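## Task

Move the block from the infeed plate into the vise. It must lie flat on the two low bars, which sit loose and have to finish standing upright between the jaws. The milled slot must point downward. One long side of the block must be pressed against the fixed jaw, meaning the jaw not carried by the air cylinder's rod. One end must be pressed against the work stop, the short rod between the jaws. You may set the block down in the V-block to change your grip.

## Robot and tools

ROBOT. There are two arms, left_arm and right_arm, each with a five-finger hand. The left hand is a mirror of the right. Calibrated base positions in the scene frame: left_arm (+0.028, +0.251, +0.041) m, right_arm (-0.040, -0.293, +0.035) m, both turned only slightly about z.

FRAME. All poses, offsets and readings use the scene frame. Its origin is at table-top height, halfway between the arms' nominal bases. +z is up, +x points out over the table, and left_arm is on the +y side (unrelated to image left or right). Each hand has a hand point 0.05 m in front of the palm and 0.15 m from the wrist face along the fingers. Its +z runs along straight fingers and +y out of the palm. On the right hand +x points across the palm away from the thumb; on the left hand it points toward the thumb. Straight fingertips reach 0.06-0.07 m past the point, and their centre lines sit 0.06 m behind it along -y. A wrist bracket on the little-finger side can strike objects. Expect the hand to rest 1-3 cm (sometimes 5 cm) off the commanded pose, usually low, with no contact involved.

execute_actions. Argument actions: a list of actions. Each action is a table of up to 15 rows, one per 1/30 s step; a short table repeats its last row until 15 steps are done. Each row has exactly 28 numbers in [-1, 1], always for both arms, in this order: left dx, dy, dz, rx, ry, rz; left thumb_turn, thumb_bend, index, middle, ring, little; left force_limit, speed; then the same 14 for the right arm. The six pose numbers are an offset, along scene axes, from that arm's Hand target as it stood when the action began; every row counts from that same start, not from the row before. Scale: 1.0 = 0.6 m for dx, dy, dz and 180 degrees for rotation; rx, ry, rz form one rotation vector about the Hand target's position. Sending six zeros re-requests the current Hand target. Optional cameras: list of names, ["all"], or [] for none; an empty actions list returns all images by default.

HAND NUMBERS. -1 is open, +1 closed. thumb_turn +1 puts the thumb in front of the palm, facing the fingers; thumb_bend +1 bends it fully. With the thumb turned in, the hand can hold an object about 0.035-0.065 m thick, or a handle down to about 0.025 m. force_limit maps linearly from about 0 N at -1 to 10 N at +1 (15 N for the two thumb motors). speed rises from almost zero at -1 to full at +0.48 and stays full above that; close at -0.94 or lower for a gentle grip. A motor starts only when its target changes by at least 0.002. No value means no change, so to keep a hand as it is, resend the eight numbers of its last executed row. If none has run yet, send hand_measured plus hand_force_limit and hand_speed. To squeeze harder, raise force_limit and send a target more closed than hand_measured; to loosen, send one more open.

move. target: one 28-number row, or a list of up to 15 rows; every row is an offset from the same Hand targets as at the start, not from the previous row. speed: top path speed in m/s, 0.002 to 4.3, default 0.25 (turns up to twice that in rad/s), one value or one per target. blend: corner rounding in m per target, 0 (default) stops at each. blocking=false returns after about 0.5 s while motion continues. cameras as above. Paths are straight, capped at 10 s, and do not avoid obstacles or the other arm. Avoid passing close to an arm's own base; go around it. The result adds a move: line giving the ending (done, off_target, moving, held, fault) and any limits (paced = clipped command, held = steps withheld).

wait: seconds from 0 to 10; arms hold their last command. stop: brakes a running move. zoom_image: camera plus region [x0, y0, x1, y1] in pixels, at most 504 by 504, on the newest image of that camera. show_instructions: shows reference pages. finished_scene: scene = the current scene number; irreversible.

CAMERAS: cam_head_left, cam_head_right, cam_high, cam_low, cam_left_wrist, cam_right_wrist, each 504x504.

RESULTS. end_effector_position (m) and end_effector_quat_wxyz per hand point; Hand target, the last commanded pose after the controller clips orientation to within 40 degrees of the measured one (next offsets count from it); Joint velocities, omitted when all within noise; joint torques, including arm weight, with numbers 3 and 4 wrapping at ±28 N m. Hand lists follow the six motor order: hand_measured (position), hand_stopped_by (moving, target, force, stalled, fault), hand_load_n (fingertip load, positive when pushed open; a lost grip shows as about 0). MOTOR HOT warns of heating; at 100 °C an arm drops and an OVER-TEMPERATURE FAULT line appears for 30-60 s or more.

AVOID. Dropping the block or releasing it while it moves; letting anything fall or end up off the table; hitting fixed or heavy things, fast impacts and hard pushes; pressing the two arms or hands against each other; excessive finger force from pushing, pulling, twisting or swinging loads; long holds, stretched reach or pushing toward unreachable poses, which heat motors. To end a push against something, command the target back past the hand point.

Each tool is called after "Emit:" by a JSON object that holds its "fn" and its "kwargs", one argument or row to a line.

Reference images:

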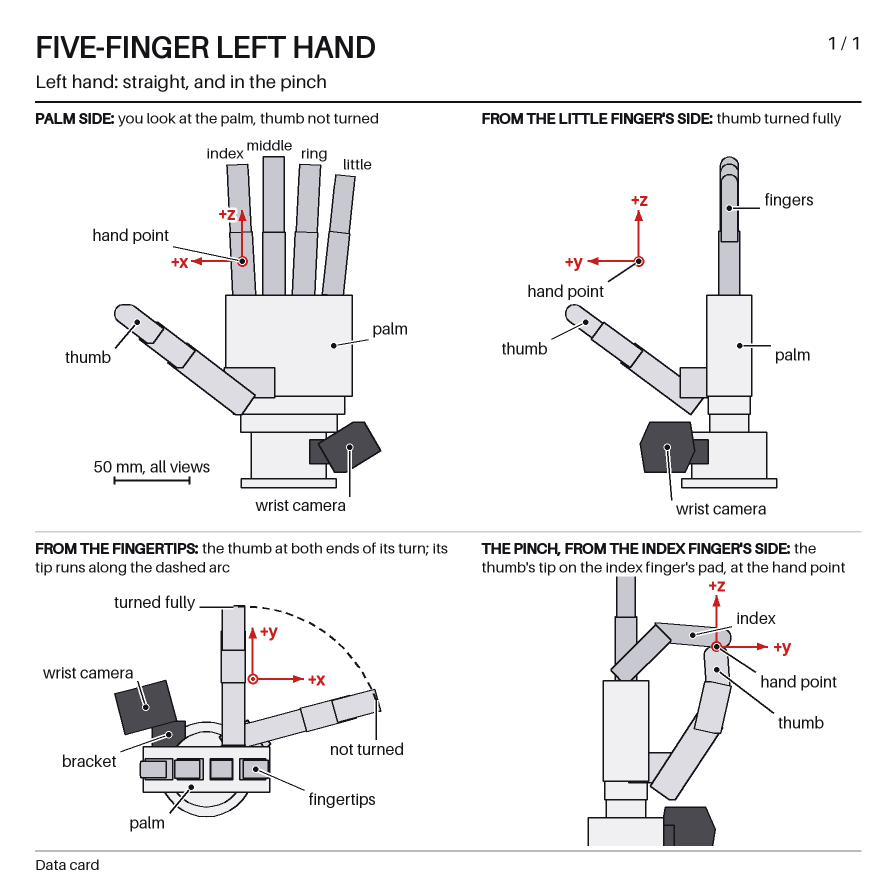

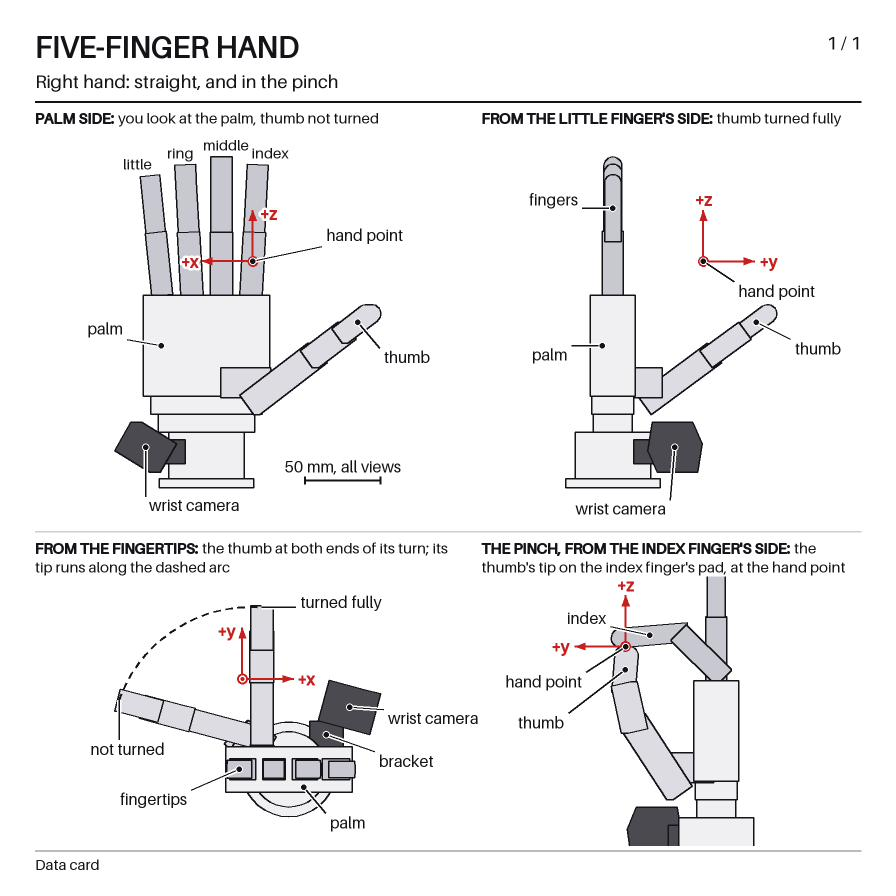

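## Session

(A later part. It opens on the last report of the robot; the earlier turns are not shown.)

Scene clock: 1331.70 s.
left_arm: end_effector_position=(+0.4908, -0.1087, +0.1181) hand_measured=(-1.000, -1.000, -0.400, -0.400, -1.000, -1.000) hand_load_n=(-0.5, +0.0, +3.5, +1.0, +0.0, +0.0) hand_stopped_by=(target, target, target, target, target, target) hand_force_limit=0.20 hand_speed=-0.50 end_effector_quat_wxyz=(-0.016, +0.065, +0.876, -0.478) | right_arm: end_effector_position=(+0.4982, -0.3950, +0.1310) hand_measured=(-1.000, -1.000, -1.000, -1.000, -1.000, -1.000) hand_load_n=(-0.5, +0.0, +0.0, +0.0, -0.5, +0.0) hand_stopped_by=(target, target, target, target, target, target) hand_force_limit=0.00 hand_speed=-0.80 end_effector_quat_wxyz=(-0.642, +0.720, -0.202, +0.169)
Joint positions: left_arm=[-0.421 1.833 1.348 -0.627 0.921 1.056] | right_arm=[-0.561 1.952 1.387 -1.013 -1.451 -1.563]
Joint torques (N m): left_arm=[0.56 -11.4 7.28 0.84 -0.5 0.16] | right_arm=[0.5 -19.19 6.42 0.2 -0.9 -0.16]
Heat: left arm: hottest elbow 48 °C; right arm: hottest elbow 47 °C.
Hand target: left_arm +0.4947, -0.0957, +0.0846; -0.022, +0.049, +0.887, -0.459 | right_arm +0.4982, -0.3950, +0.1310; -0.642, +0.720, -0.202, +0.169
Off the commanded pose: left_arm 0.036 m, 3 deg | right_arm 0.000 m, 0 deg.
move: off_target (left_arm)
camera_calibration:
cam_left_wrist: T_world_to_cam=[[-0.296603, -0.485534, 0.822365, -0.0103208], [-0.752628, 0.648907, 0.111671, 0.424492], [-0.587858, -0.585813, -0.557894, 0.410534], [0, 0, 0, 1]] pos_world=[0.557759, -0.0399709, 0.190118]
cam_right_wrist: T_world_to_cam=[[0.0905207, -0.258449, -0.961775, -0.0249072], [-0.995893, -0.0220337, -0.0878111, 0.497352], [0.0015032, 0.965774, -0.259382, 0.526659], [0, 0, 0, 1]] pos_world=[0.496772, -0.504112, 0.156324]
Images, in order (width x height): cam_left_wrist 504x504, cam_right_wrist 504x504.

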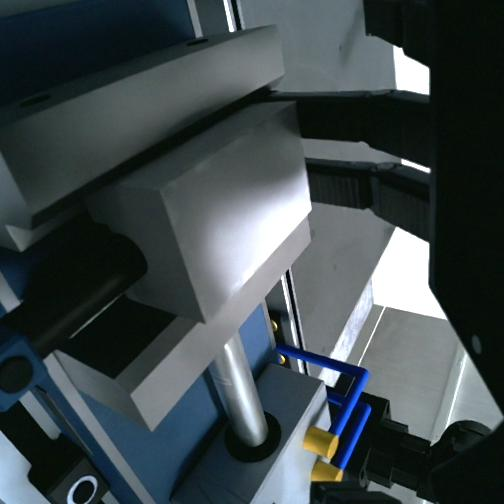

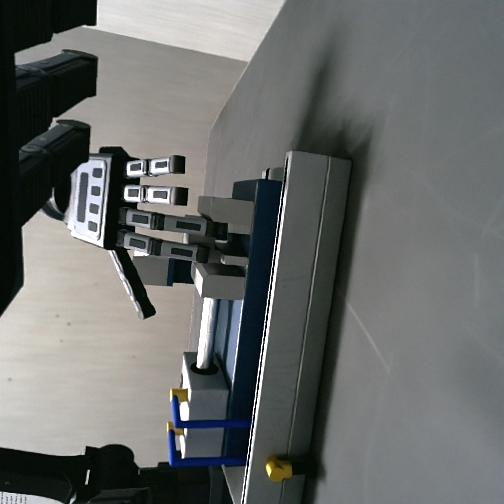

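Emit:
{"fn": "move", "kwargs": {
  "target": [
    [-0.0065,-0.021,0.05,0,0,0,-1,-1,-1,-1,-1,-1,0.2,-0.8,0,0,0,0,0,0,-1,-1,-1,-1,-1,-1,0,-0.8]
  ],
  "speed": 0.03,
  "cameras": ["cam_right_wrist","cam_left_wrist"]
}}

Emit:
{"fn": "zoom_image", "kwargs": {
  "camera": "cam_right_wrist",
  "region": [140, 190, 250, 300]
}}

Emit:
{"fn": "zoom_image", "kwargs": {
  "camera": "cam_left_wrist",
  "region": [0, 150, 240, 350]
}}

Scene clock: 1344.17 s.
left_arm: end_effector_position=(+0.4874, -0.1014, +0.1063) hand_measured=(-1.000, -1.000, -1.000, -1.000, -1.000, -1.000) hand_load_n=(+0.0, +0.0, +0.0, +0.0, +0.0, +0.0) hand_stopped_by=(target, target, target, target, target, target) hand_force_limit=0.20 hand_speed=-0.80 end_effector_quat_wxyz=(-0.024, +0.048, +0.887, -0.458) | right_arm: end_effector_position=(+0.4982, -0.3950, +0.1310) hand_measured=(-1.000, -1.000, -1.000, -1.000, -1.000, -1.000) hand_load_n=(-0.5, +0.0, +0.0, +0.0, +0.0, +0.0) hand_stopped_by=(target, target, target, target, target, target) hand_force_limit=0.00 hand_speed=-0.80 end_effector_quat_wxyz=(-0.642, +0.720, -0.202, +0.169)
Joint positions: left_arm=[-0.421 1.841 1.34 -0.644 0.882 1.041] | right_arm=[-0.561 1.952 1.387 -1.013 -1.451 -1.563]
Joint torques (N m): left_arm=[-1.44 -14.45 10.59 -0.1 0.56 -0.05] | right_arm=[0.5 -19.14 6.39 0.27 -0.9 -0.16]
Heat: left arm: hottest elbow 48 °C; right arm: hottest elbow 47 °C.
Hand target: left_arm +0.4909, -0.1083, +0.1147; -0.022, +0.049, +0.887, -0.459 | right_arm +0.4982, -0.3950, +0.1310; -0.642, +0.720, -0.202, +0.169
Off the commanded pose: left_arm 0.011 m, 0 deg | right_arm 0.000 m, 0 deg.
move: off_target (left_arm)
camera_calibration:
cam_left_wrist: T_world_to_cam=[[-0.262634, -0.529965, 0.806325, -0.0174382], [-0.764429, 0.62421, 0.16128, 0.416478], [-0.588789, -0.574021, -0.569059, 0.409113], [0, 0, 0, 1]] pos_world=[0.554669, -0.0343719, 0.179701]
cam_right_wrist: T_world_to_cam=[[0.0905207, -0.258449, -0.961775, -0.0249072], [-0.995893, -0.0220337, -0.0878111, 0.497352], [0.0015032, 0.965774, -0.259382, 0.526659], [0, 0, 0, 1]] pos_world=[0.496772, -0.504112, 0.156324]
Images, in order (width x height): cam_left_wrist 504x504, cam_right_wrist 504x504.

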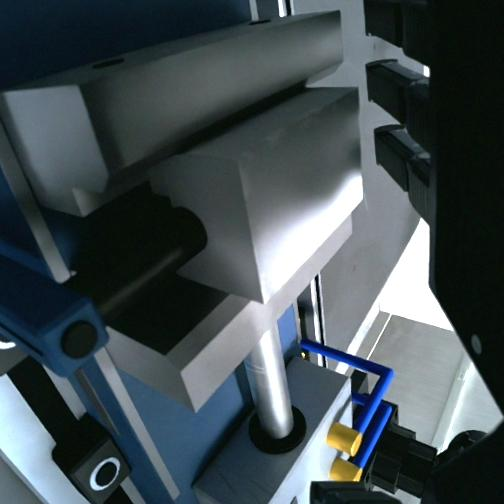

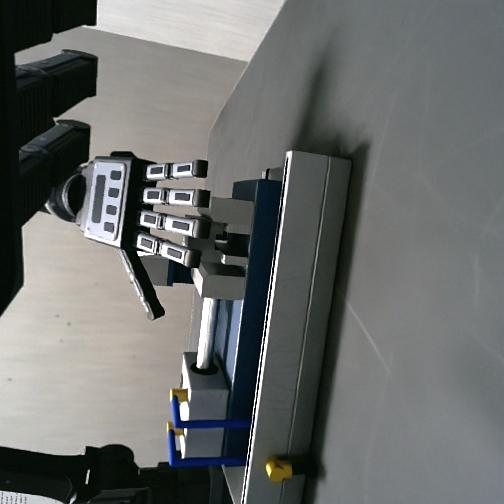

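Scaled by 4.582.

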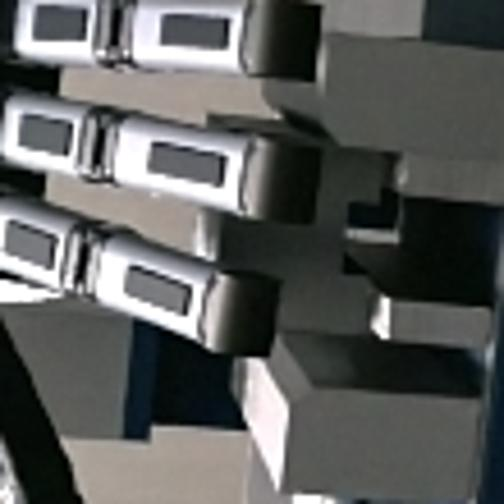

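Scaled by 2.100.

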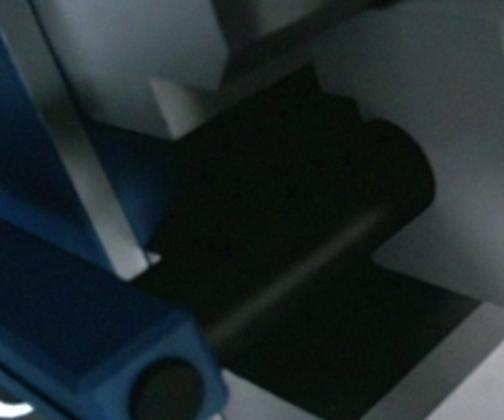

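Emit:
{"fn": "move", "kwargs": {
  "target": [
    [0,0,0.1833,0,0,0,-1,-1,-1,-1,-1,-1,0.2,-0.5,0,0,0,0,0,0,-1,-1,-1,-1,-1,-1,0,-0.8],
    [0.0068,-0.0362,0.1417,0,0,0.5,1,-1,-1,-1,-1,-1,0.2,-0.3,0,0,0,0,0,0,-1,-1,-1,-1,-1,-1,0,-0.8]
  ],
  "speed": [0.1,0.2],
  "cameras": ["cam_right_wrist","cam_left_wrist","cam_head_right"]
}}

Emit:
{"fn": "zoom_image", "kwargs": {
  "camera": "cam_right_wrist",
  "region": [140, 190, 250, 300]
}}

Scene clock: 1391.20 s.
left_arm: end_effector_position=(+0.4884, -0.1150, +0.1898) hand_measured=(+1.000, -1.000, -1.000, -1.000, -1.000, -1.000) hand_load_n=(+0.0, +0.0, +0.0, -0.5, -0.5, +0.0) hand_stopped_by=(target, target, target, target, target, target) hand_force_limit=0.20 hand_speed=-0.30 end_effector_quat_wxyz=(+0.311, -0.593, +0.664, -0.332) | right_arm: end_effector_position=(+0.4982, -0.3950, +0.1310) hand_measured=(-1.000, -1.000, -1.000, -1.000, -1.000, -1.000) hand_load_n=(+0.0, +0.0, +0.0, +0.0, +0.0, +0.0) hand_stopped_by=(target, target, target, target, target, target) hand_force_limit=0.00 hand_speed=-0.80 end_effector_quat_wxyz=(-0.642, +0.720, -0.202, +0.169)
Joint positions: left_arm=[-0.749 1.51 1.105 -0.34 -0.528 -0.412] | right_arm=[-0.561 1.952 1.387 -1.013 -1.451 -1.563]
Joint torques (N m): left_arm=[-1.49 -9.88 13.19 0.54 -0.32 -0.02] | right_arm=[0.62 -19.02 6.38 0.17 -0.9 -0.15]
Heat: left arm: hottest elbow 52 °C; right arm: hottest elbow 47 °C.
Hand target: left_arm +0.4950, -0.1300, +0.1998; +0.309, -0.592, +0.662, -0.341 | right_arm +0.4982, -0.3950, +0.1310; -0.642, +0.720, -0.202, +0.169
Off the commanded pose: left_arm 0.019 m, 1 deg | right_arm 0.000 m, 0 deg.
move: off_target (left_arm); target 2's new numbers were sent with left_arm's hand 0.019 m and 1 deg from that target
camera_calibration:
cam_left_wrist: T_world_to_cam=[[0.536248, -0.275508, 0.79783, -0.451039], [-0.620922, -0.769038, 0.151777, 0.183725], [0.571746, -0.576781, -0.583464, -0.114959], [0, 0, 0, 1]] pos_world=[0.421675, -0.0492791, 0.264893]
cam_right_wrist: T_world_to_cam=[[0.0905207, -0.258449, -0.961775, -0.0249072], [-0.995893, -0.0220337, -0.0878111, 0.497352], [0.0015032, 0.965774, -0.259382, 0.526659], [0, 0, 0, 1]] pos_world=[0.496772, -0.504112, 0.156324]
Images, in order (width x height): cam_head_right 504x504, cam_left_wrist 504x504, cam_right_wrist 504x504.

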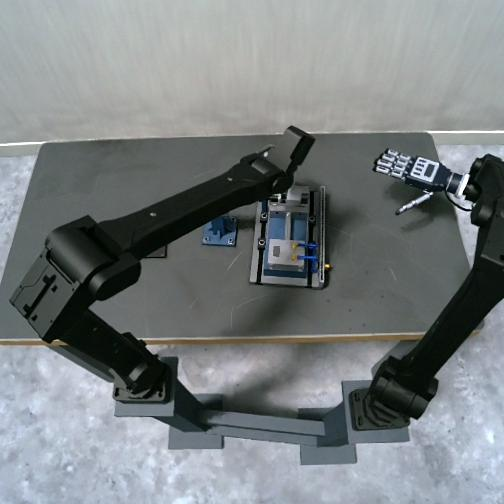

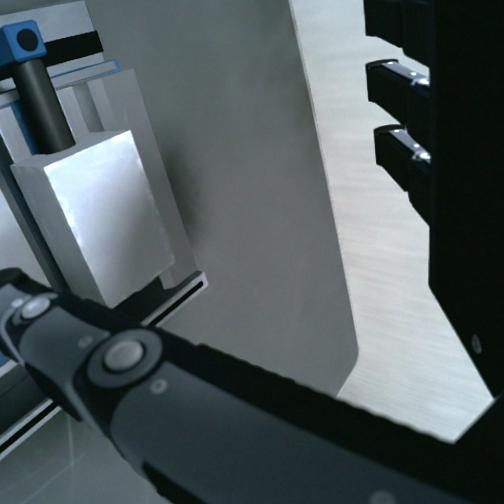

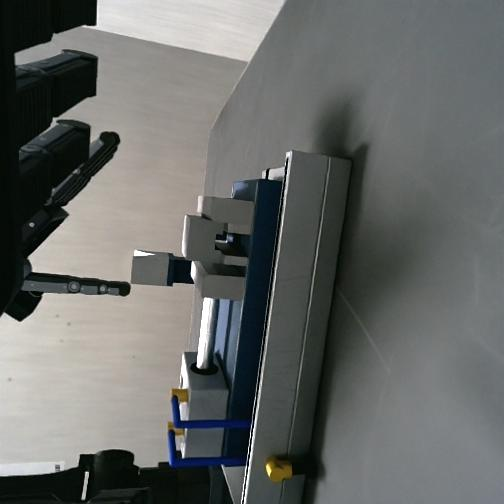

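Scaled by 4.582.

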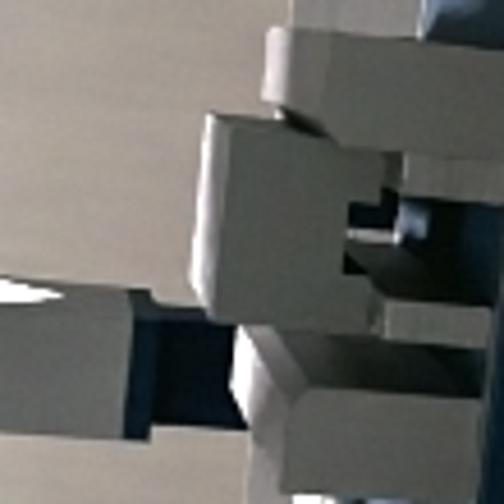

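Emit:
{"fn": "zoom_image", "kwargs": {
  "camera": "cam_left_wrist",
  "region": [0, 60, 220, 320]
}}

Scaled by 1.938.

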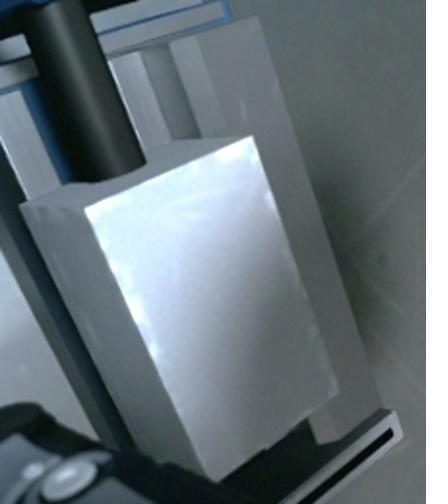

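Emit:
{"fn": "move", "kwargs": {
  "target": [0.0133,-0.0217,-0.113,0,0,0,1,-1,-1,-1,-1,-1,0.2,-0.3,0,0,0,0,0,0,-1,-1,-1,-1,-1,-1,0,-0.8],
  "speed": 0.06,
  "cameras": ["cam_right_wrist","cam_left_wrist"]
}}

Emit:
{"fn": "zoom_image", "kwargs": {
  "camera": "cam_right_wrist",
  "region": [120, 180, 260, 310]
}}

Scene clock: 1418.57 s.
left_arm: end_effector_position=(+0.5075, -0.1372, +0.1445) hand_measured=(+1.000, -1.000, -1.000, -1.000, -1.000, -1.000) hand_load_n=(+0.0, +0.0, +0.0, +0.0, +0.0, +0.0) hand_stopped_by=(target, target, target, target, target, target) hand_force_limit=0.20 hand_speed=-0.30 end_effector_quat_wxyz=(+0.312, -0.593, +0.659, -0.342) | right_arm: end_effector_position=(+0.4982, -0.3950, +0.1310) hand_measured=(-1.000, -1.000, -1.000, -1.000, -1.000, -1.000) hand_load_n=(-0.5, +0.5, +0.0, +0.0, +0.0, +0.0) hand_stopped_by=(target, target, target, target, target, target) hand_force_limit=0.00 hand_speed=-0.80 end_effector_quat_wxyz=(-0.642, +0.720, -0.202, +0.169)
Joint positions: left_arm=[-0.755 1.629 1.105 -0.201 -0.533 -0.416] | right_arm=[-0.561 1.952 1.387 -1.013 -1.451 -1.563]
Joint torques (N m): left_arm=[-1.55 -10.87 8.34 1.83 -0.35 -0.04] | right_arm=[0.62 -19.02 6.39 0.21 -0.9 -0.16]
Heat: left arm: hottest elbow 55 °C; right arm: hottest elbow 47 °C.
Hand target: left_arm +0.5030, -0.1431, +0.1320; +0.309, -0.592, +0.662, -0.341 | right_arm +0.4982, -0.3950, +0.1310; -0.642, +0.720, -0.202, +0.169
Off the commanded pose: left_arm 0.015 m, 0 deg | right_arm 0.000 m, 0 deg.
move: off_target (left_arm)
camera_calibration:
cam_left_wrist: T_world_to_cam=[[0.523597, -0.264069, 0.810009, -0.425052], [-0.623311, -0.766879, 0.152906, 0.186736], [0.580801, -0.584949, -0.566132, -0.173361], [0, 0, 0, 1]] pos_world=[0.439639, -0.0704457, 0.217598]
cam_right_wrist: T_world_to_cam=[[0.0905207, -0.258449, -0.961775, -0.0249072], [-0.995893, -0.0220337, -0.0878111, 0.497352], [0.0015032, 0.965774, -0.259382, 0.526659], [0, 0, 0, 1]] pos_world=[0.496772, -0.504112, 0.156324]
Images, in order (width x height): cam_left_wrist 504x504, cam_right_wrist 504x504.

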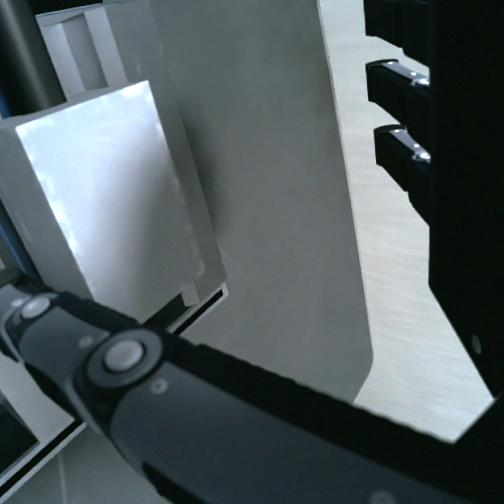

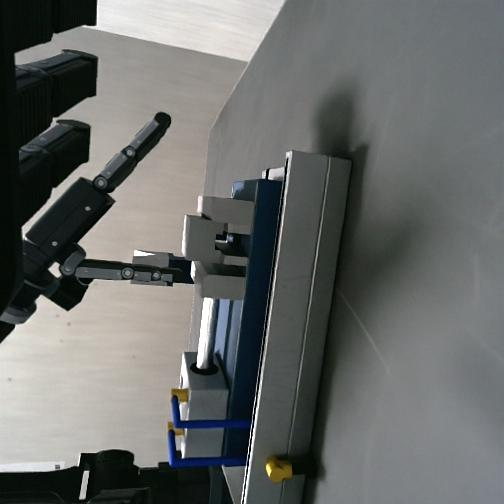

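Scaled by 3.600.

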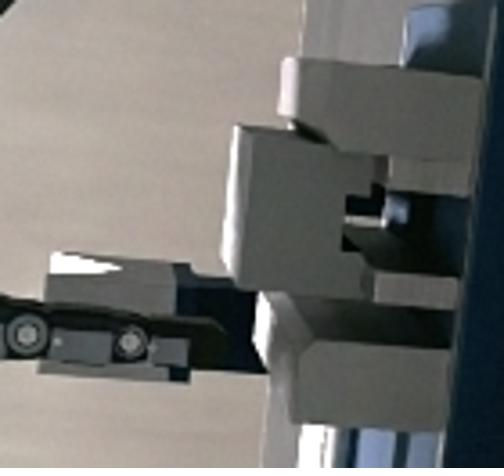

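Emit:
{"fn": "move", "kwargs": {
  "target": [
    [0,0,-0.0133,0,0,0,1,-1,-1,-1,-1,-1,0.2,-0.3,0,0,0,0,0,0,-1,-1,-1,-1,-1,-1,0,-0.8],
    [0.02,0.005,-0.01,0,0,0,1,-1,-1,-1,-1,-1,0.2,-0.3,0,0,0,0,0,0,-1,-1,-1,-1,-1,-1,0,-0.8]
  ],
  "speed": 0.03,
  "cameras": ["cam_right_wrist","cam_left_wrist"]
}}

Emit:
{"fn": "zoom_image", "kwargs": {
  "camera": "cam_right_wrist",
  "region": [120, 180, 260, 310]
}}

Scene clock: 1431.93 s.
left_arm: end_effector_position=(+0.5059, -0.1381, +0.1307) hand_measured=(+1.000, -1.000, -1.000, -1.000, -1.000, -1.000) hand_load_n=(-0.5, +0.0, -0.5, +0.0, +0.0, +0.0) hand_stopped_by=(target, target, target, target, target, target) hand_force_limit=0.20 hand_speed=-0.30 end_effector_quat_wxyz=(+0.308, -0.592, +0.663, -0.339) | right_arm: end_effector_position=(+0.4982, -0.3950, +0.1310) hand_measured=(-1.000, -1.000, -1.000, -1.000, -1.000, -1.000) hand_load_n=(-0.5, +0.0, +0.0, +0.0, +0.0, +0.0) hand_stopped_by=(target, target, target, target, target, target) hand_force_limit=0.00 hand_speed=-0.80 end_effector_quat_wxyz=(-0.642, +0.720, -0.202, +0.169)
Joint positions: left_arm=[-0.755 1.648 1.092 -0.179 -0.524 -0.416] | right_arm=[-0.561 1.952 1.387 -1.013 -1.451 -1.563]
Joint torques (N m): left_arm=[-0.03 -10.64 10.04 1.73 -0.11 0.13] | right_arm=[0.44 -18.96 6.42 0.21 -0.9 -0.15]
Heat: left arm: hottest elbow 54 °C; right arm: hottest elbow 47 °C.
Hand target: left_arm +0.5149, -0.1400, +0.1258; +0.309, -0.592, +0.662, -0.340 | right_arm +0.4982, -0.3950, +0.1310; -0.642, +0.720, -0.202, +0.169
Off the commanded pose: left_arm 0.010 m, 0 deg | right_arm 0.000 m, 0 deg.
move: done
camera_calibration:
cam_left_wrist: T_world_to_cam=[[0.530215, -0.269021, 0.804052, -0.4164], [-0.62668, -0.763106, 0.15793, 0.188799], [0.57109, -0.58762, -0.5732, -0.175265], [0, 0, 0, 1]] pos_world=[0.439191, -0.0709362, 0.204528]
cam_right_wrist: T_world_to_cam=[[0.0905207, -0.258449, -0.961775, -0.0249072], [-0.995893, -0.0220337, -0.0878111, 0.497352], [0.0015032, 0.965774, -0.259382, 0.526659], [0, 0, 0, 1]] pos_world=[0.496772, -0.504112, 0.156324]
Images, in order (width x height): cam_left_wrist 504x504, cam_right_wrist 504x504.

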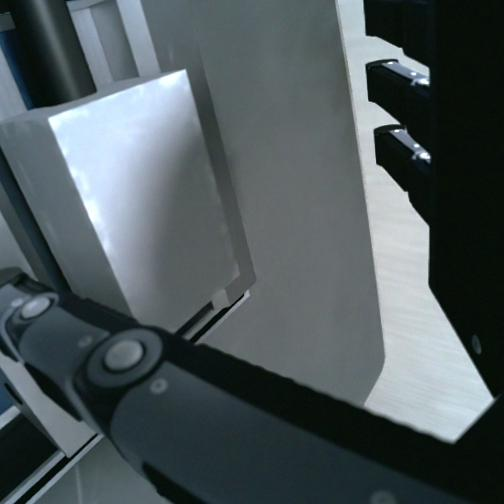

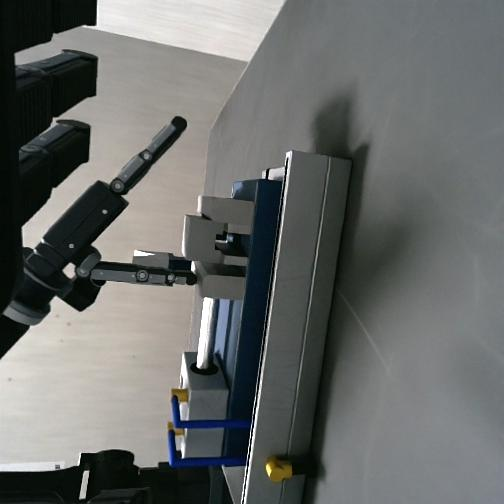

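Scaled by 3.600.

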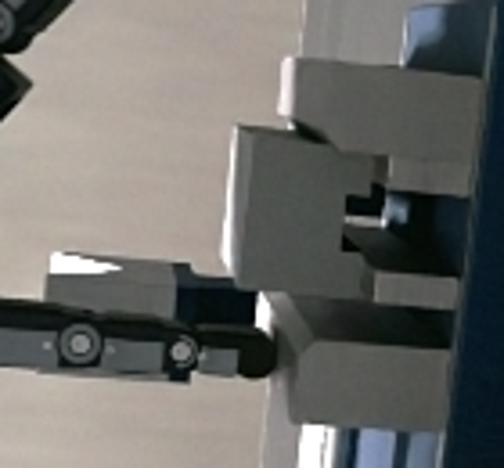

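Emit:
{"fn": "move", "kwargs": {
  "target": [0.0367,0.004,0.003,0,0,0,1,-1,-1,-1,-1,-1,0.2,-0.3,0,0,0,0,0,0,-1,-1,-1,-1,-1,-1,0,-0.8],
  "speed": 0.03,
  "cameras": ["cam_right_wrist","cam_left_wrist"]
}}

Emit:
{"fn": "zoom_image", "kwargs": {
  "camera": "cam_right_wrist",
  "region": [140, 190, 250, 300]
}}

Scene clock: 1441.80 s.
left_arm: end_effector_position=(+0.5163, -0.1349, +0.1299) hand_measured=(+1.000, -1.000, -1.000, -1.000, -1.000, -1.000) hand_load_n=(+0.5, +0.0, +0.0, +0.0, +0.0, +0.0) hand_stopped_by=(target, target, target, target, target, target) hand_force_limit=0.20 hand_speed=-0.30 end_effector_quat_wxyz=(+0.302, -0.593, +0.665, -0.340) | right_arm: end_effector_position=(+0.4982, -0.3950, +0.1310) hand_measured=(-1.000, -1.000, -1.000, -1.000, -1.000, -1.000) hand_load_n=(+0.0, +0.0, +0.0, +0.0, +0.0, +0.0) hand_stopped_by=(target, target, target, target, target, target) hand_force_limit=0.00 hand_speed=-0.80 end_effector_quat_wxyz=(-0.642, +0.720, -0.202, +0.169)
Joint positions: left_arm=[-0.731 1.661 1.107 -0.176 -0.496 -0.403] | right_arm=[-0.561 1.952 1.387 -1.013 -1.451 -1.563]
Joint torques (N m): left_arm=[0.73 -9.64 12.31 1.59 -0.25 0.24] | right_arm=[0.44 -19.08 6.43 0.24 -0.9 -0.14]
Heat: left arm: hottest elbow 54 °C; right arm: hottest elbow 47 °C.
Hand target: left_arm +0.5371, -0.1375, +0.1275; +0.309, -0.592, +0.661, -0.341 | right_arm +0.4982, -0.3950, +0.1310; -0.642, +0.720, -0.202, +0.169
Off the commanded pose: left_arm 0.021 m, 1 deg | right_arm 0.000 m, 0 deg.
move: off_target (left_arm)
camera_calibration:
cam_left_wrist: T_world_to_cam=[[0.535374, -0.266133, 0.801591, -0.422413], [-0.629295, -0.758701, 0.168406, 0.198569], [0.563349, -0.594598, -0.573664, -0.176667], [0, 0, 0, 1]] pos_world=[0.450632, -0.066809, 0.203814]
cam_right_wrist: T_world_to_cam=[[0.0905207, -0.258449, -0.961775, -0.0249072], [-0.995893, -0.0220337, -0.0878111, 0.497352], [0.0015032, 0.965774, -0.259382, 0.526659], [0, 0, 0, 1]] pos_world=[0.496772, -0.504112, 0.156324]
Images, in order (width x height): cam_left_wrist 504x504, cam_right_wrist 504x504.

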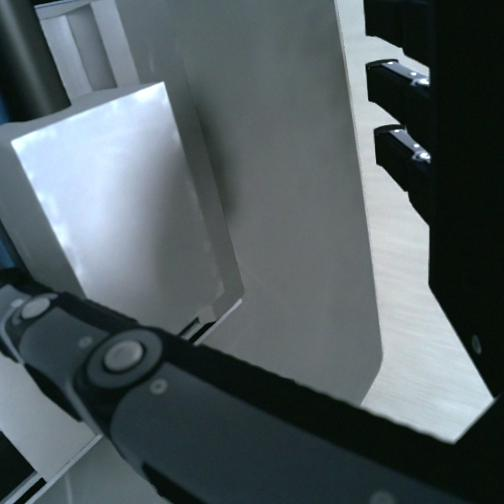

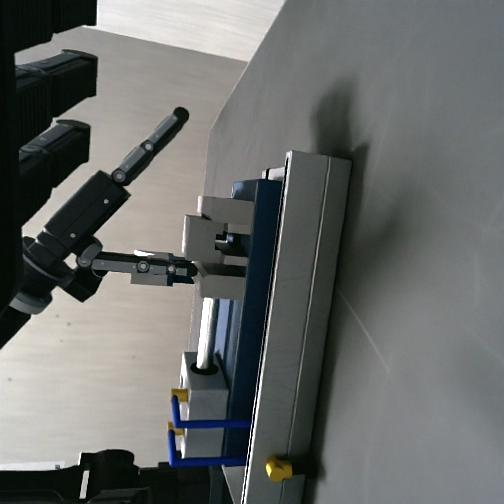

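Scaled by 4.582.

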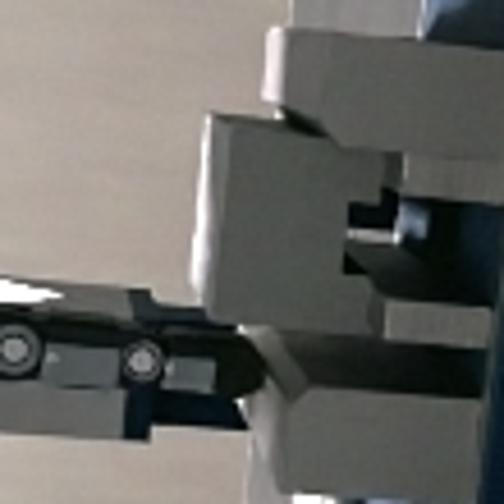

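Emit:
{"fn": "move", "kwargs": {
  "target": [0.0233,0.004,0.003,0,0,0,1,-1,-1,-1,-1,-1,0.2,-0.3,0,0,0,0,0,0,-1,-1,-1,-1,-1,-1,0,-0.8],
  "speed": 0.03,
  "cameras": ["cam_right_wrist","cam_left_wrist"]
}}

Emit:
{"fn": "zoom_image", "kwargs": {
  "camera": "cam_right_wrist",
  "region": [140, 190, 250, 300]
}}

Scene clock: 1447.80 s.
left_arm: end_effector_position=(+0.5238, -0.1322, +0.1265) hand_measured=(+1.000, -1.000, -1.000, -1.000, -1.000, -1.000) hand_load_n=(+0.5, +0.5, +0.0, +0.0, +0.0, +0.0) hand_stopped_by=(target, target, target, target, target, target) hand_force_limit=0.20 hand_speed=-0.30 end_effector_quat_wxyz=(+0.301, -0.590, +0.670, -0.337) | right_arm: end_effector_position=(+0.4982, -0.3950, +0.1310) hand_measured=(-1.000, -1.000, -1.000, -1.000, -1.000, -1.000) hand_load_n=(+0.0, +0.0, +0.0, +0.0, +0.0, +0.0) hand_stopped_by=(target, target, target, target, target, target) hand_force_limit=0.00 hand_speed=-0.80 end_effector_quat_wxyz=(-0.642, +0.720, -0.202, +0.169)
Joint positions: left_arm=[-0.716 1.676 1.12 -0.175 -0.478 -0.383] | right_arm=[-0.561 1.952 1.387 -1.013 -1.451 -1.563]
Joint torques (N m): left_arm=[1.2 -9.82 13.45 1.43 -0.32 0.21] | right_arm=[0.62 -19.02 6.39 0.2 -0.9 -0.15]
Heat: left arm: hottest elbow 54 °C; right arm: hottest elbow 47 °C.
Hand target: left_arm +0.5509, -0.1351, +0.1293; +0.309, -0.592, +0.662, -0.340 | right_arm +0.4982, -0.3950, +0.1310; -0.642, +0.720, -0.202, +0.169
Off the commanded pose: left_arm 0.028 m, 1 deg | right_arm 0.000 m, 0 deg.
move: off_target (left_arm)
camera_calibration:
cam_left_wrist: T_world_to_cam=[[0.53836, -0.277375, 0.795758, -0.425309], [-0.635248, -0.754052, 0.166931, 0.209733], [0.553741, -0.595373, -0.582153, -0.175331], [0, 0, 0, 1]] pos_world=[0.45929, -0.064208, 0.201363]
cam_right_wrist: T_world_to_cam=[[0.0905207, -0.258449, -0.961775, -0.0249072], [-0.995893, -0.0220337, -0.0878111, 0.497352], [0.0015032, 0.965774, -0.259382, 0.526659], [0, 0, 0, 1]] pos_world=[0.496772, -0.504112, 0.156324]
Images, in order (width x height): cam_left_wrist 504x504, cam_right_wrist 504x504.

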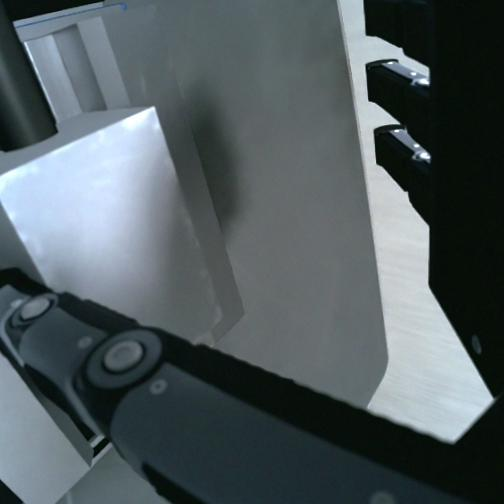

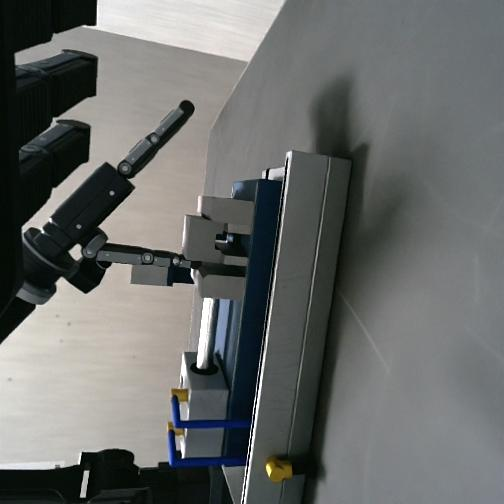

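Scaled by 4.582.

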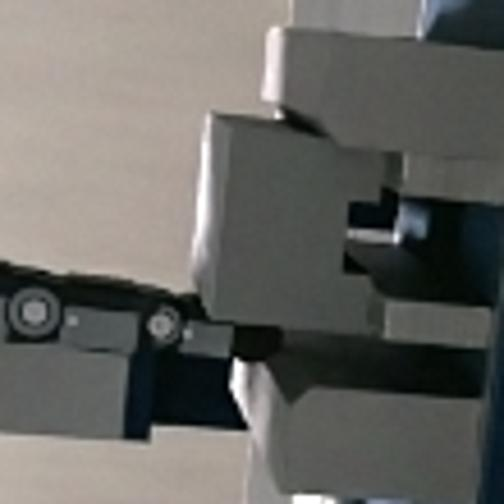

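Emit:
{"fn": "move", "kwargs": {
  "target": [0.0167,0.004,0.003,0,0,0,1,-1,-1,-1,-1,-1,0.2,-0.3,0,0,0,0,0,0,-1,-1,-1,-1,-1,-1,0,-0.8],
  "speed": 0.03,
  "cameras": ["cam_right_wrist","cam_left_wrist"]
}}

Emit:
{"fn": "zoom_image", "kwargs": {
  "camera": "cam_right_wrist",
  "region": [140, 190, 250, 300]
}}

Scene clock: 1462.87 s.
left_arm: end_effector_position=(+0.5242, -0.1331, +0.1265) hand_measured=(+1.000, -1.000, -1.000, -1.000, -1.000, -1.000) hand_load_n=(+0.0, +1.0, +0.0, +0.0, +0.0, +0.0) hand_stopped_by=(target, target, target, target, target, target) hand_force_limit=0.20 hand_speed=-0.30 end_effector_quat_wxyz=(+0.297, -0.584, +0.676, -0.337) | right_arm: end_effector_position=(+0.4982, -0.3950, +0.1310) hand_measured=(-1.000, -1.000, -1.000, -1.000, -1.000, -1.000) hand_load_n=(+0.0, +0.0, +0.0, +0.0, +0.0, +0.0) hand_stopped_by=(target, target, target, target, target, target) hand_force_limit=0.00 hand_speed=-0.80 end_effector_quat_wxyz=(-0.642, +0.720, -0.202, +0.169)
Joint positions: left_arm=[-0.712 1.677 1.123 -0.175 -0.462 -0.368] | right_arm=[-0.561 1.952 1.387 -1.013 -1.451 -1.563]
Joint torques (N m): left_arm=[2.2 -9.23 14.56 1.32 -0.47 0.18] | right_arm=[0.67 -19.14 6.41 0.24 -0.9 -0.16]
Heat: left arm: hottest elbow 57 °C; right arm: hottest elbow 46 °C.
Hand target: left_arm +0.5610, -0.1327, +0.1313; +0.309, -0.592, +0.662, -0.340 | right_arm +0.4982, -0.3950, +0.1310; -0.642, +0.720, -0.202, +0.169
Off the commanded pose: left_arm 0.037 m, 2 deg | right_arm 0.000 m, 0 deg.
move: off_target (left_arm)
camera_calibration:
cam_left_wrist: T_world_to_cam=[[0.536654, -0.289123, 0.792723, -0.425978], [-0.647741, -0.743235, 0.167431, 0.217312], [0.540772, -0.603332, -0.586137, -0.169781], [0, 0, 0, 1]] pos_world=[0.461177, -0.0640802, 0.201783]
cam_right_wrist: T_world_to_cam=[[0.0905207, -0.258449, -0.961775, -0.0249072], [-0.995893, -0.0220337, -0.0878111, 0.497352], [0.0015032, 0.965774, -0.259382, 0.526659], [0, 0, 0, 1]] pos_world=[0.496772, -0.504112, 0.156324]
Images, in order (width x height): cam_left_wrist 504x504, cam_right_wrist 504x504.

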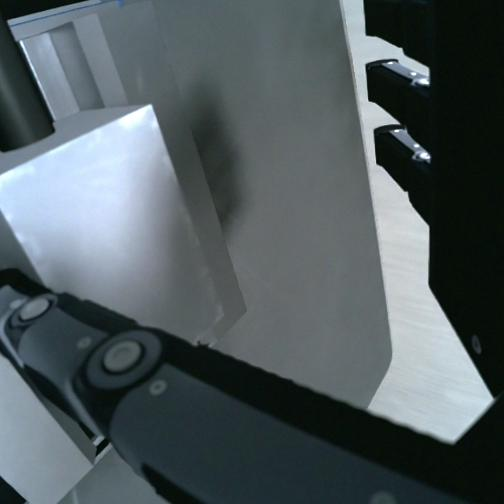

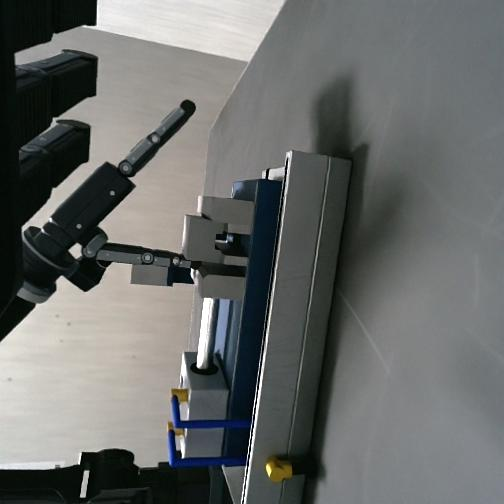

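Scaled by 4.582.

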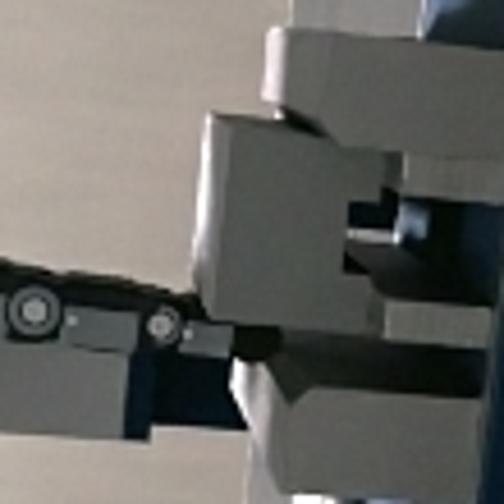

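Emit:
{"fn": "move", "kwargs": {
  "target": [
    [-0.11,0,0.01,0,0,0,1,-1,-1,-1,-1,-1,0.2,-0.3,0,0,0,0,0,0,-1,-1,-1,-1,-1,-1,0,-0.8],
    [-0.11,-0.05,0.13,0,0,0,1,-1,-1,-1,-1,-1,0.2,-0.3,0,0,0,0,0,0,-1,-1,-1,-1,-1,-1,0,-0.8],
    [-0.09,-0.125,0.1,0,0,0,1,-1,-1,-1,-1,-1,0.2,-0.3,0,0,0,0,0,0,-1,-1,-1,-1,-1,-1,0,-0.8]
  ],
  "speed": 0.08,
  "cameras": ["cam_right_wrist","cam_left_wrist"]
}}

Emit:
{"fn": "zoom_image", "kwargs": {
  "camera": "cam_right_wrist",
  "region": [140, 190, 250, 300]
}}

Scene clock: 1498.90 s.
left_arm: end_effector_position=(+0.4975, -0.1872, +0.1733) hand_measured=(+1.000, -1.000, -1.000, -1.000, -1.000, -1.000) hand_load_n=(+0.0, +0.0, +0.0, +0.0, +0.0, +0.0) hand_stopped_by=(target, target, target, target, target, target) hand_force_limit=0.20 hand_speed=-0.30 end_effector_quat_wxyz=(+0.311, -0.592, +0.669, -0.324) | right_arm: end_effector_position=(+0.4982, -0.3950, +0.1310) hand_measured=(-1.000, -1.000, -1.000, -1.000, -1.000, -1.000) hand_load_n=(-0.5, +0.0, +0.0, +0.0, +0.0, +0.0) hand_stopped_by=(target, target, target, target, target, target) hand_force_limit=0.00 hand_speed=-0.80 end_effector_quat_wxyz=(-0.642, +0.720, -0.202, +0.169)
Joint positions: left_arm=[-0.836 1.679 1.277 -0.398 -0.591 -0.479] | right_arm=[-0.561 1.952 1.387 -1.013 -1.451 -1.563]
Joint torques (N m): left_arm=[-1.49 -12.04 14.5 0.43 -0.4 -0.05] | right_arm=[0.62 -19.14 6.39 0.21 -0.9 -0.16]
Heat: left arm: hottest elbow 56 °C; right arm: hottest elbow 46 °C.
Hand target: left_arm +0.5069, -0.2077, +0.1912; +0.309, -0.592, +0.662, -0.341 | right_arm +0.4982, -0.3950, +0.1310; -0.642, +0.720, -0.202, +0.169
Off the commanded pose: left_arm 0.029 m, 2 deg | right_arm 0.000 m, 0 deg.
move: off_target (left_arm)
camera_calibration:
cam_left_wrist: T_world_to_cam=[[0.544389, -0.288771, 0.787561, -0.467299], [-0.620929, -0.769982, 0.146882, 0.137152], [0.563993, -0.56898, -0.598476, -0.16358], [0, 0, 0, 1]] pos_world=[0.431812, -0.122412, 0.249982]
cam_right_wrist: T_world_to_cam=[[0.0905207, -0.258449, -0.961775, -0.0249072], [-0.995893, -0.0220337, -0.0878111, 0.497352], [0.0015032, 0.965774, -0.259382, 0.526659], [0, 0, 0, 1]] pos_world=[0.496772, -0.504112, 0.156324]
Images, in order (width x height): cam_left_wrist 504x504, cam_right_wrist 504x504.

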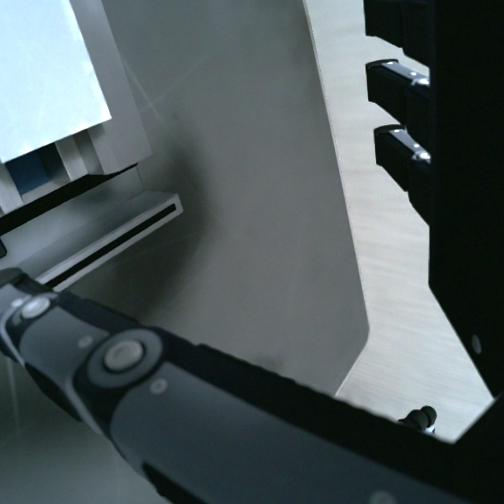

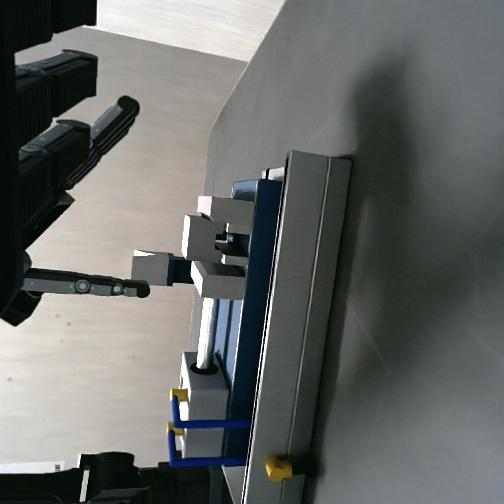

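Scaled by 4.582.

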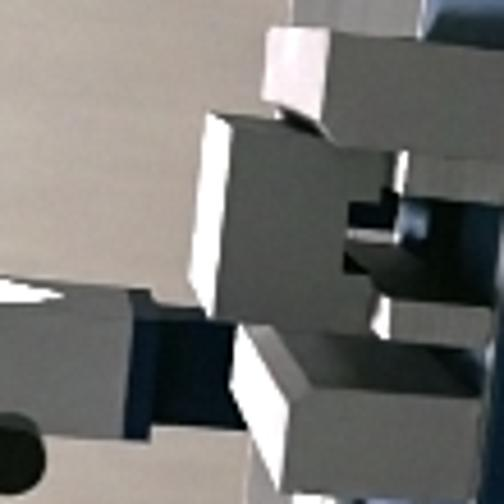

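Emit:
{"fn": "move", "kwargs": {
  "target": [0.0768,0,-0.1037,0,0,0,1,-1,-1,-1,-1,-1,0.2,-0.3,0,0,0,0,0,0,-1,-1,-1,-1,-1,-1,0,-0.8],
  "speed": 0.06,
  "cameras": ["cam_right_wrist","cam_left_wrist"]
}}

Emit:
{"fn": "zoom_image", "kwargs": {
  "camera": "cam_right_wrist",
  "region": [120, 180, 260, 310]
}}

Scene clock: 1546.33 s.
left_arm: end_effector_position=(+0.5291, -0.1946, +0.1139) hand_measured=(+1.000, -1.000, -1.000, -1.000, -1.000, -1.000) hand_load_n=(+0.0, +0.0, +0.0, +0.0, +0.0, +0.0) hand_stopped_by=(target, target, target, target, target, target) hand_force_limit=0.20 hand_speed=-0.30 end_effector_quat_wxyz=(+0.306, -0.592, +0.673, -0.321) | right_arm: end_effector_position=(+0.4982, -0.3950, +0.1310) hand_measured=(-1.000, -1.000, -1.000, -1.000, -1.000, -1.000) hand_load_n=(-0.5, +0.0, +0.0, +0.0, -0.5, +0.0) hand_stopped_by=(target, target, target, target, target, target) hand_force_limit=0.00 hand_speed=-0.80 end_effector_quat_wxyz=(-0.642, +0.720, -0.202, +0.169)
Joint positions: left_arm=[-0.798 1.812 1.292 -0.275 -0.553 -0.451] | right_arm=[-0.561 1.952 1.387 -1.013 -1.451 -1.563]
Joint torques (N m): left_arm=[0.26 -12.75 13.72 1.69 -0.2 0.17] | right_arm=[0.5 -19.19 6.38 0.25 -0.9 -0.16]
Heat: left arm: hottest elbow 64 °C; right arm: hottest elbow 46 °C.
Hand target: left_arm +0.5530, -0.2077, +0.1288; +0.309, -0.592, +0.662, -0.340 | right_arm +0.4982, -0.3950, +0.1310; -0.642, +0.720, -0.202, +0.169
Off the commanded pose: left_arm 0.031 m, 3 deg | right_arm 0.000 m, 0 deg.
move: off_target (left_arm)
camera_calibration:
cam_left_wrist: T_world_to_cam=[[0.554226, -0.292706, 0.779203, -0.444859], [-0.623403, -0.76627, 0.155562, 0.160764], [0.551546, -0.571974, -0.60716, -0.21413], [0, 0, 0, 1]] pos_world=[0.464875, -0.129501, 0.191616]
cam_right_wrist: T_world_to_cam=[[0.0905207, -0.258449, -0.961775, -0.0249072], [-0.995893, -0.0220337, -0.0878111, 0.497352], [0.0015032, 0.965774, -0.259382, 0.526659], [0, 0, 0, 1]] pos_world=[0.496772, -0.504112, 0.156324]
Images, in order (width x height): cam_left_wrist 504x504, cam_right_wrist 504x504.

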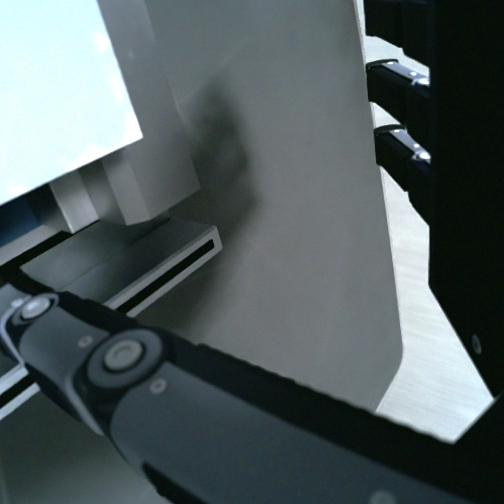

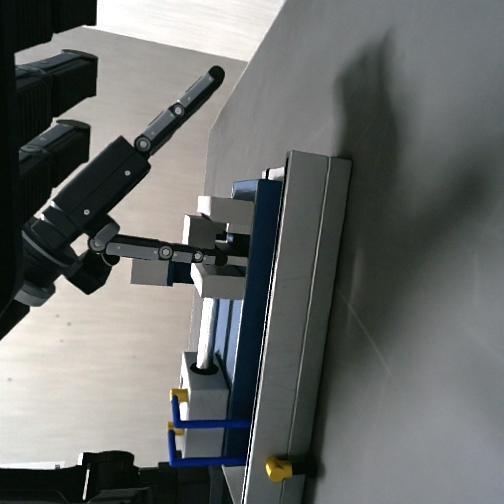

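Scaled by 3.600.

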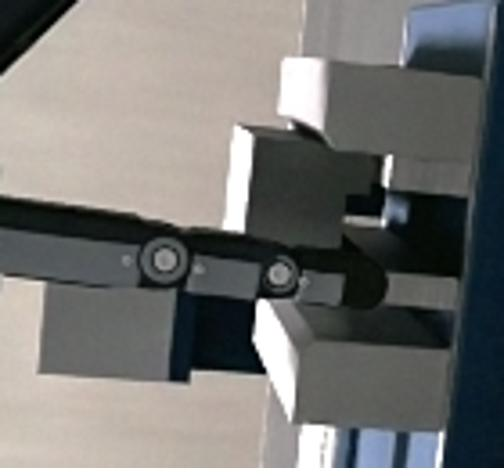

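Emit:
{"fn": "move", "kwargs": {
  "target": [
    [0,0,0.0333,0,0,0,1,-1,-1,-1,-1,-1,0.2,-0.3,0,0,0,0,0,0,-1,-1,-1,-1,-1,-1,0,-0.8],
    [0.02,0,0.0333,0,0,0,1,-1,-1,-1,-1,-1,0.2,-0.3,0,0,0,0,0,0,-1,-1,-1,-1,-1,-1,0,-0.8]
  ],
  "speed": 0.05,
  "cameras": ["cam_right_wrist","cam_left_wrist"]
}}

Emit:
{"fn": "zoom_image", "kwargs": {
  "camera": "cam_right_wrist",
  "region": [120, 180, 260, 310]
}}

Scene clock: 1563.20 s.
left_arm: end_effector_position=(+0.5467, -0.1986, +0.1355) hand_measured=(+1.000, -1.000, -1.000, -1.000, -1.000, -1.000) hand_load_n=(+0.0, +0.0, +0.0, +0.0, +0.0, +0.0) hand_stopped_by=(target, target, target, target, target, target) hand_force_limit=0.20 hand_speed=-0.30 end_effector_quat_wxyz=(+0.306, -0.593, +0.667, -0.332) | right_arm: end_effector_position=(+0.4982, -0.3950, +0.1310) hand_measured=(-1.000, -1.000, -1.000, -1.000, -1.000, -1.000) hand_load_n=(-0.5, +0.0, +0.0, +0.0, +0.0, +0.0) hand_stopped_by=(target, target, target, target, target, target) hand_force_limit=0.00 hand_speed=-0.80 end_effector_quat_wxyz=(-0.642, +0.720, -0.202, +0.169)
Joint positions: left_arm=[-0.781 1.812 1.343 -0.294 -0.542 -0.439] | right_arm=[-0.561 1.952 1.387 -1.013 -1.451 -1.563]
Joint torques (N m): left_arm=[0.09 -13.22 14.15 0.5 -0.18 0.17] | right_arm=[0.67 -19.14 6.35 0.24 -0.89 -0.16]
Heat: left arm: hottest elbow 61 °C; right arm: hottest elbow 46 °C.
Hand target: left_arm +0.5650, -0.2076, +0.1488; +0.309, -0.592, +0.662, -0.340 | right_arm +0.4982, -0.3950, +0.1310; -0.642, +0.720, -0.202, +0.169
Off the commanded pose: left_arm 0.024 m, 1 deg | right_arm 0.000 m, 0 deg.
move: off_target (left_arm)
camera_calibration:
cam_left_wrist: T_world_to_cam=[[0.541075, -0.276188, 0.794329, -0.46429], [-0.624314, -0.764745, 0.159363, 0.165632], [0.563445, -0.582138, -0.586213, -0.224333], [0, 0, 0, 1]] pos_world=[0.481021, -0.132158, 0.210896]
cam_right_wrist: T_world_to_cam=[[0.0905207, -0.258449, -0.961775, -0.0249072], [-0.995893, -0.0220337, -0.0878111, 0.497352], [0.0015032, 0.965774, -0.259382, 0.526659], [0, 0, 0, 1]] pos_world=[0.496772, -0.504112, 0.156324]
Images, in order (width x height): cam_left_wrist 504x504, cam_right_wrist 504x504.

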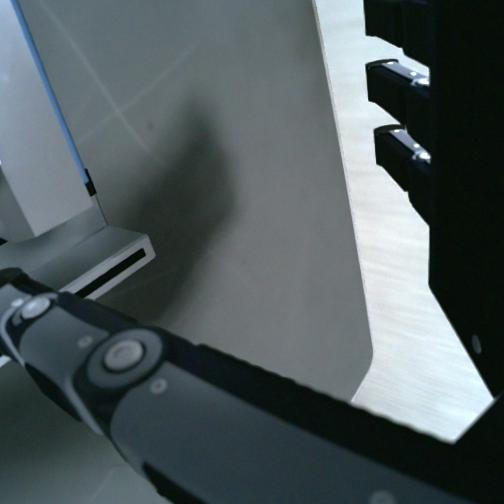

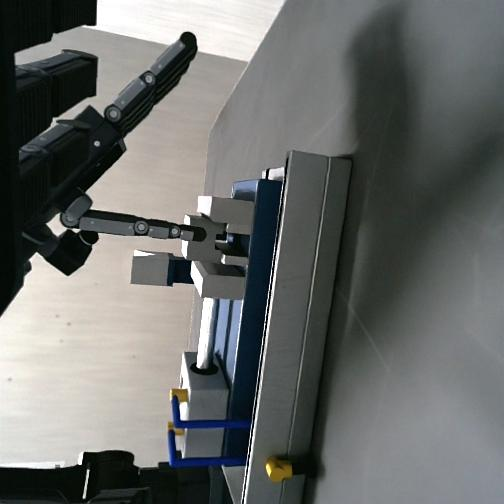

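Scaled by 3.600.

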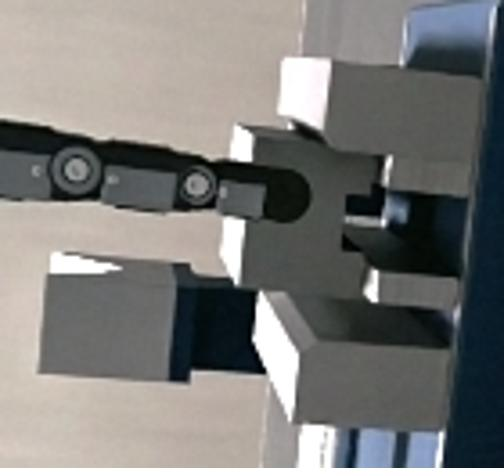

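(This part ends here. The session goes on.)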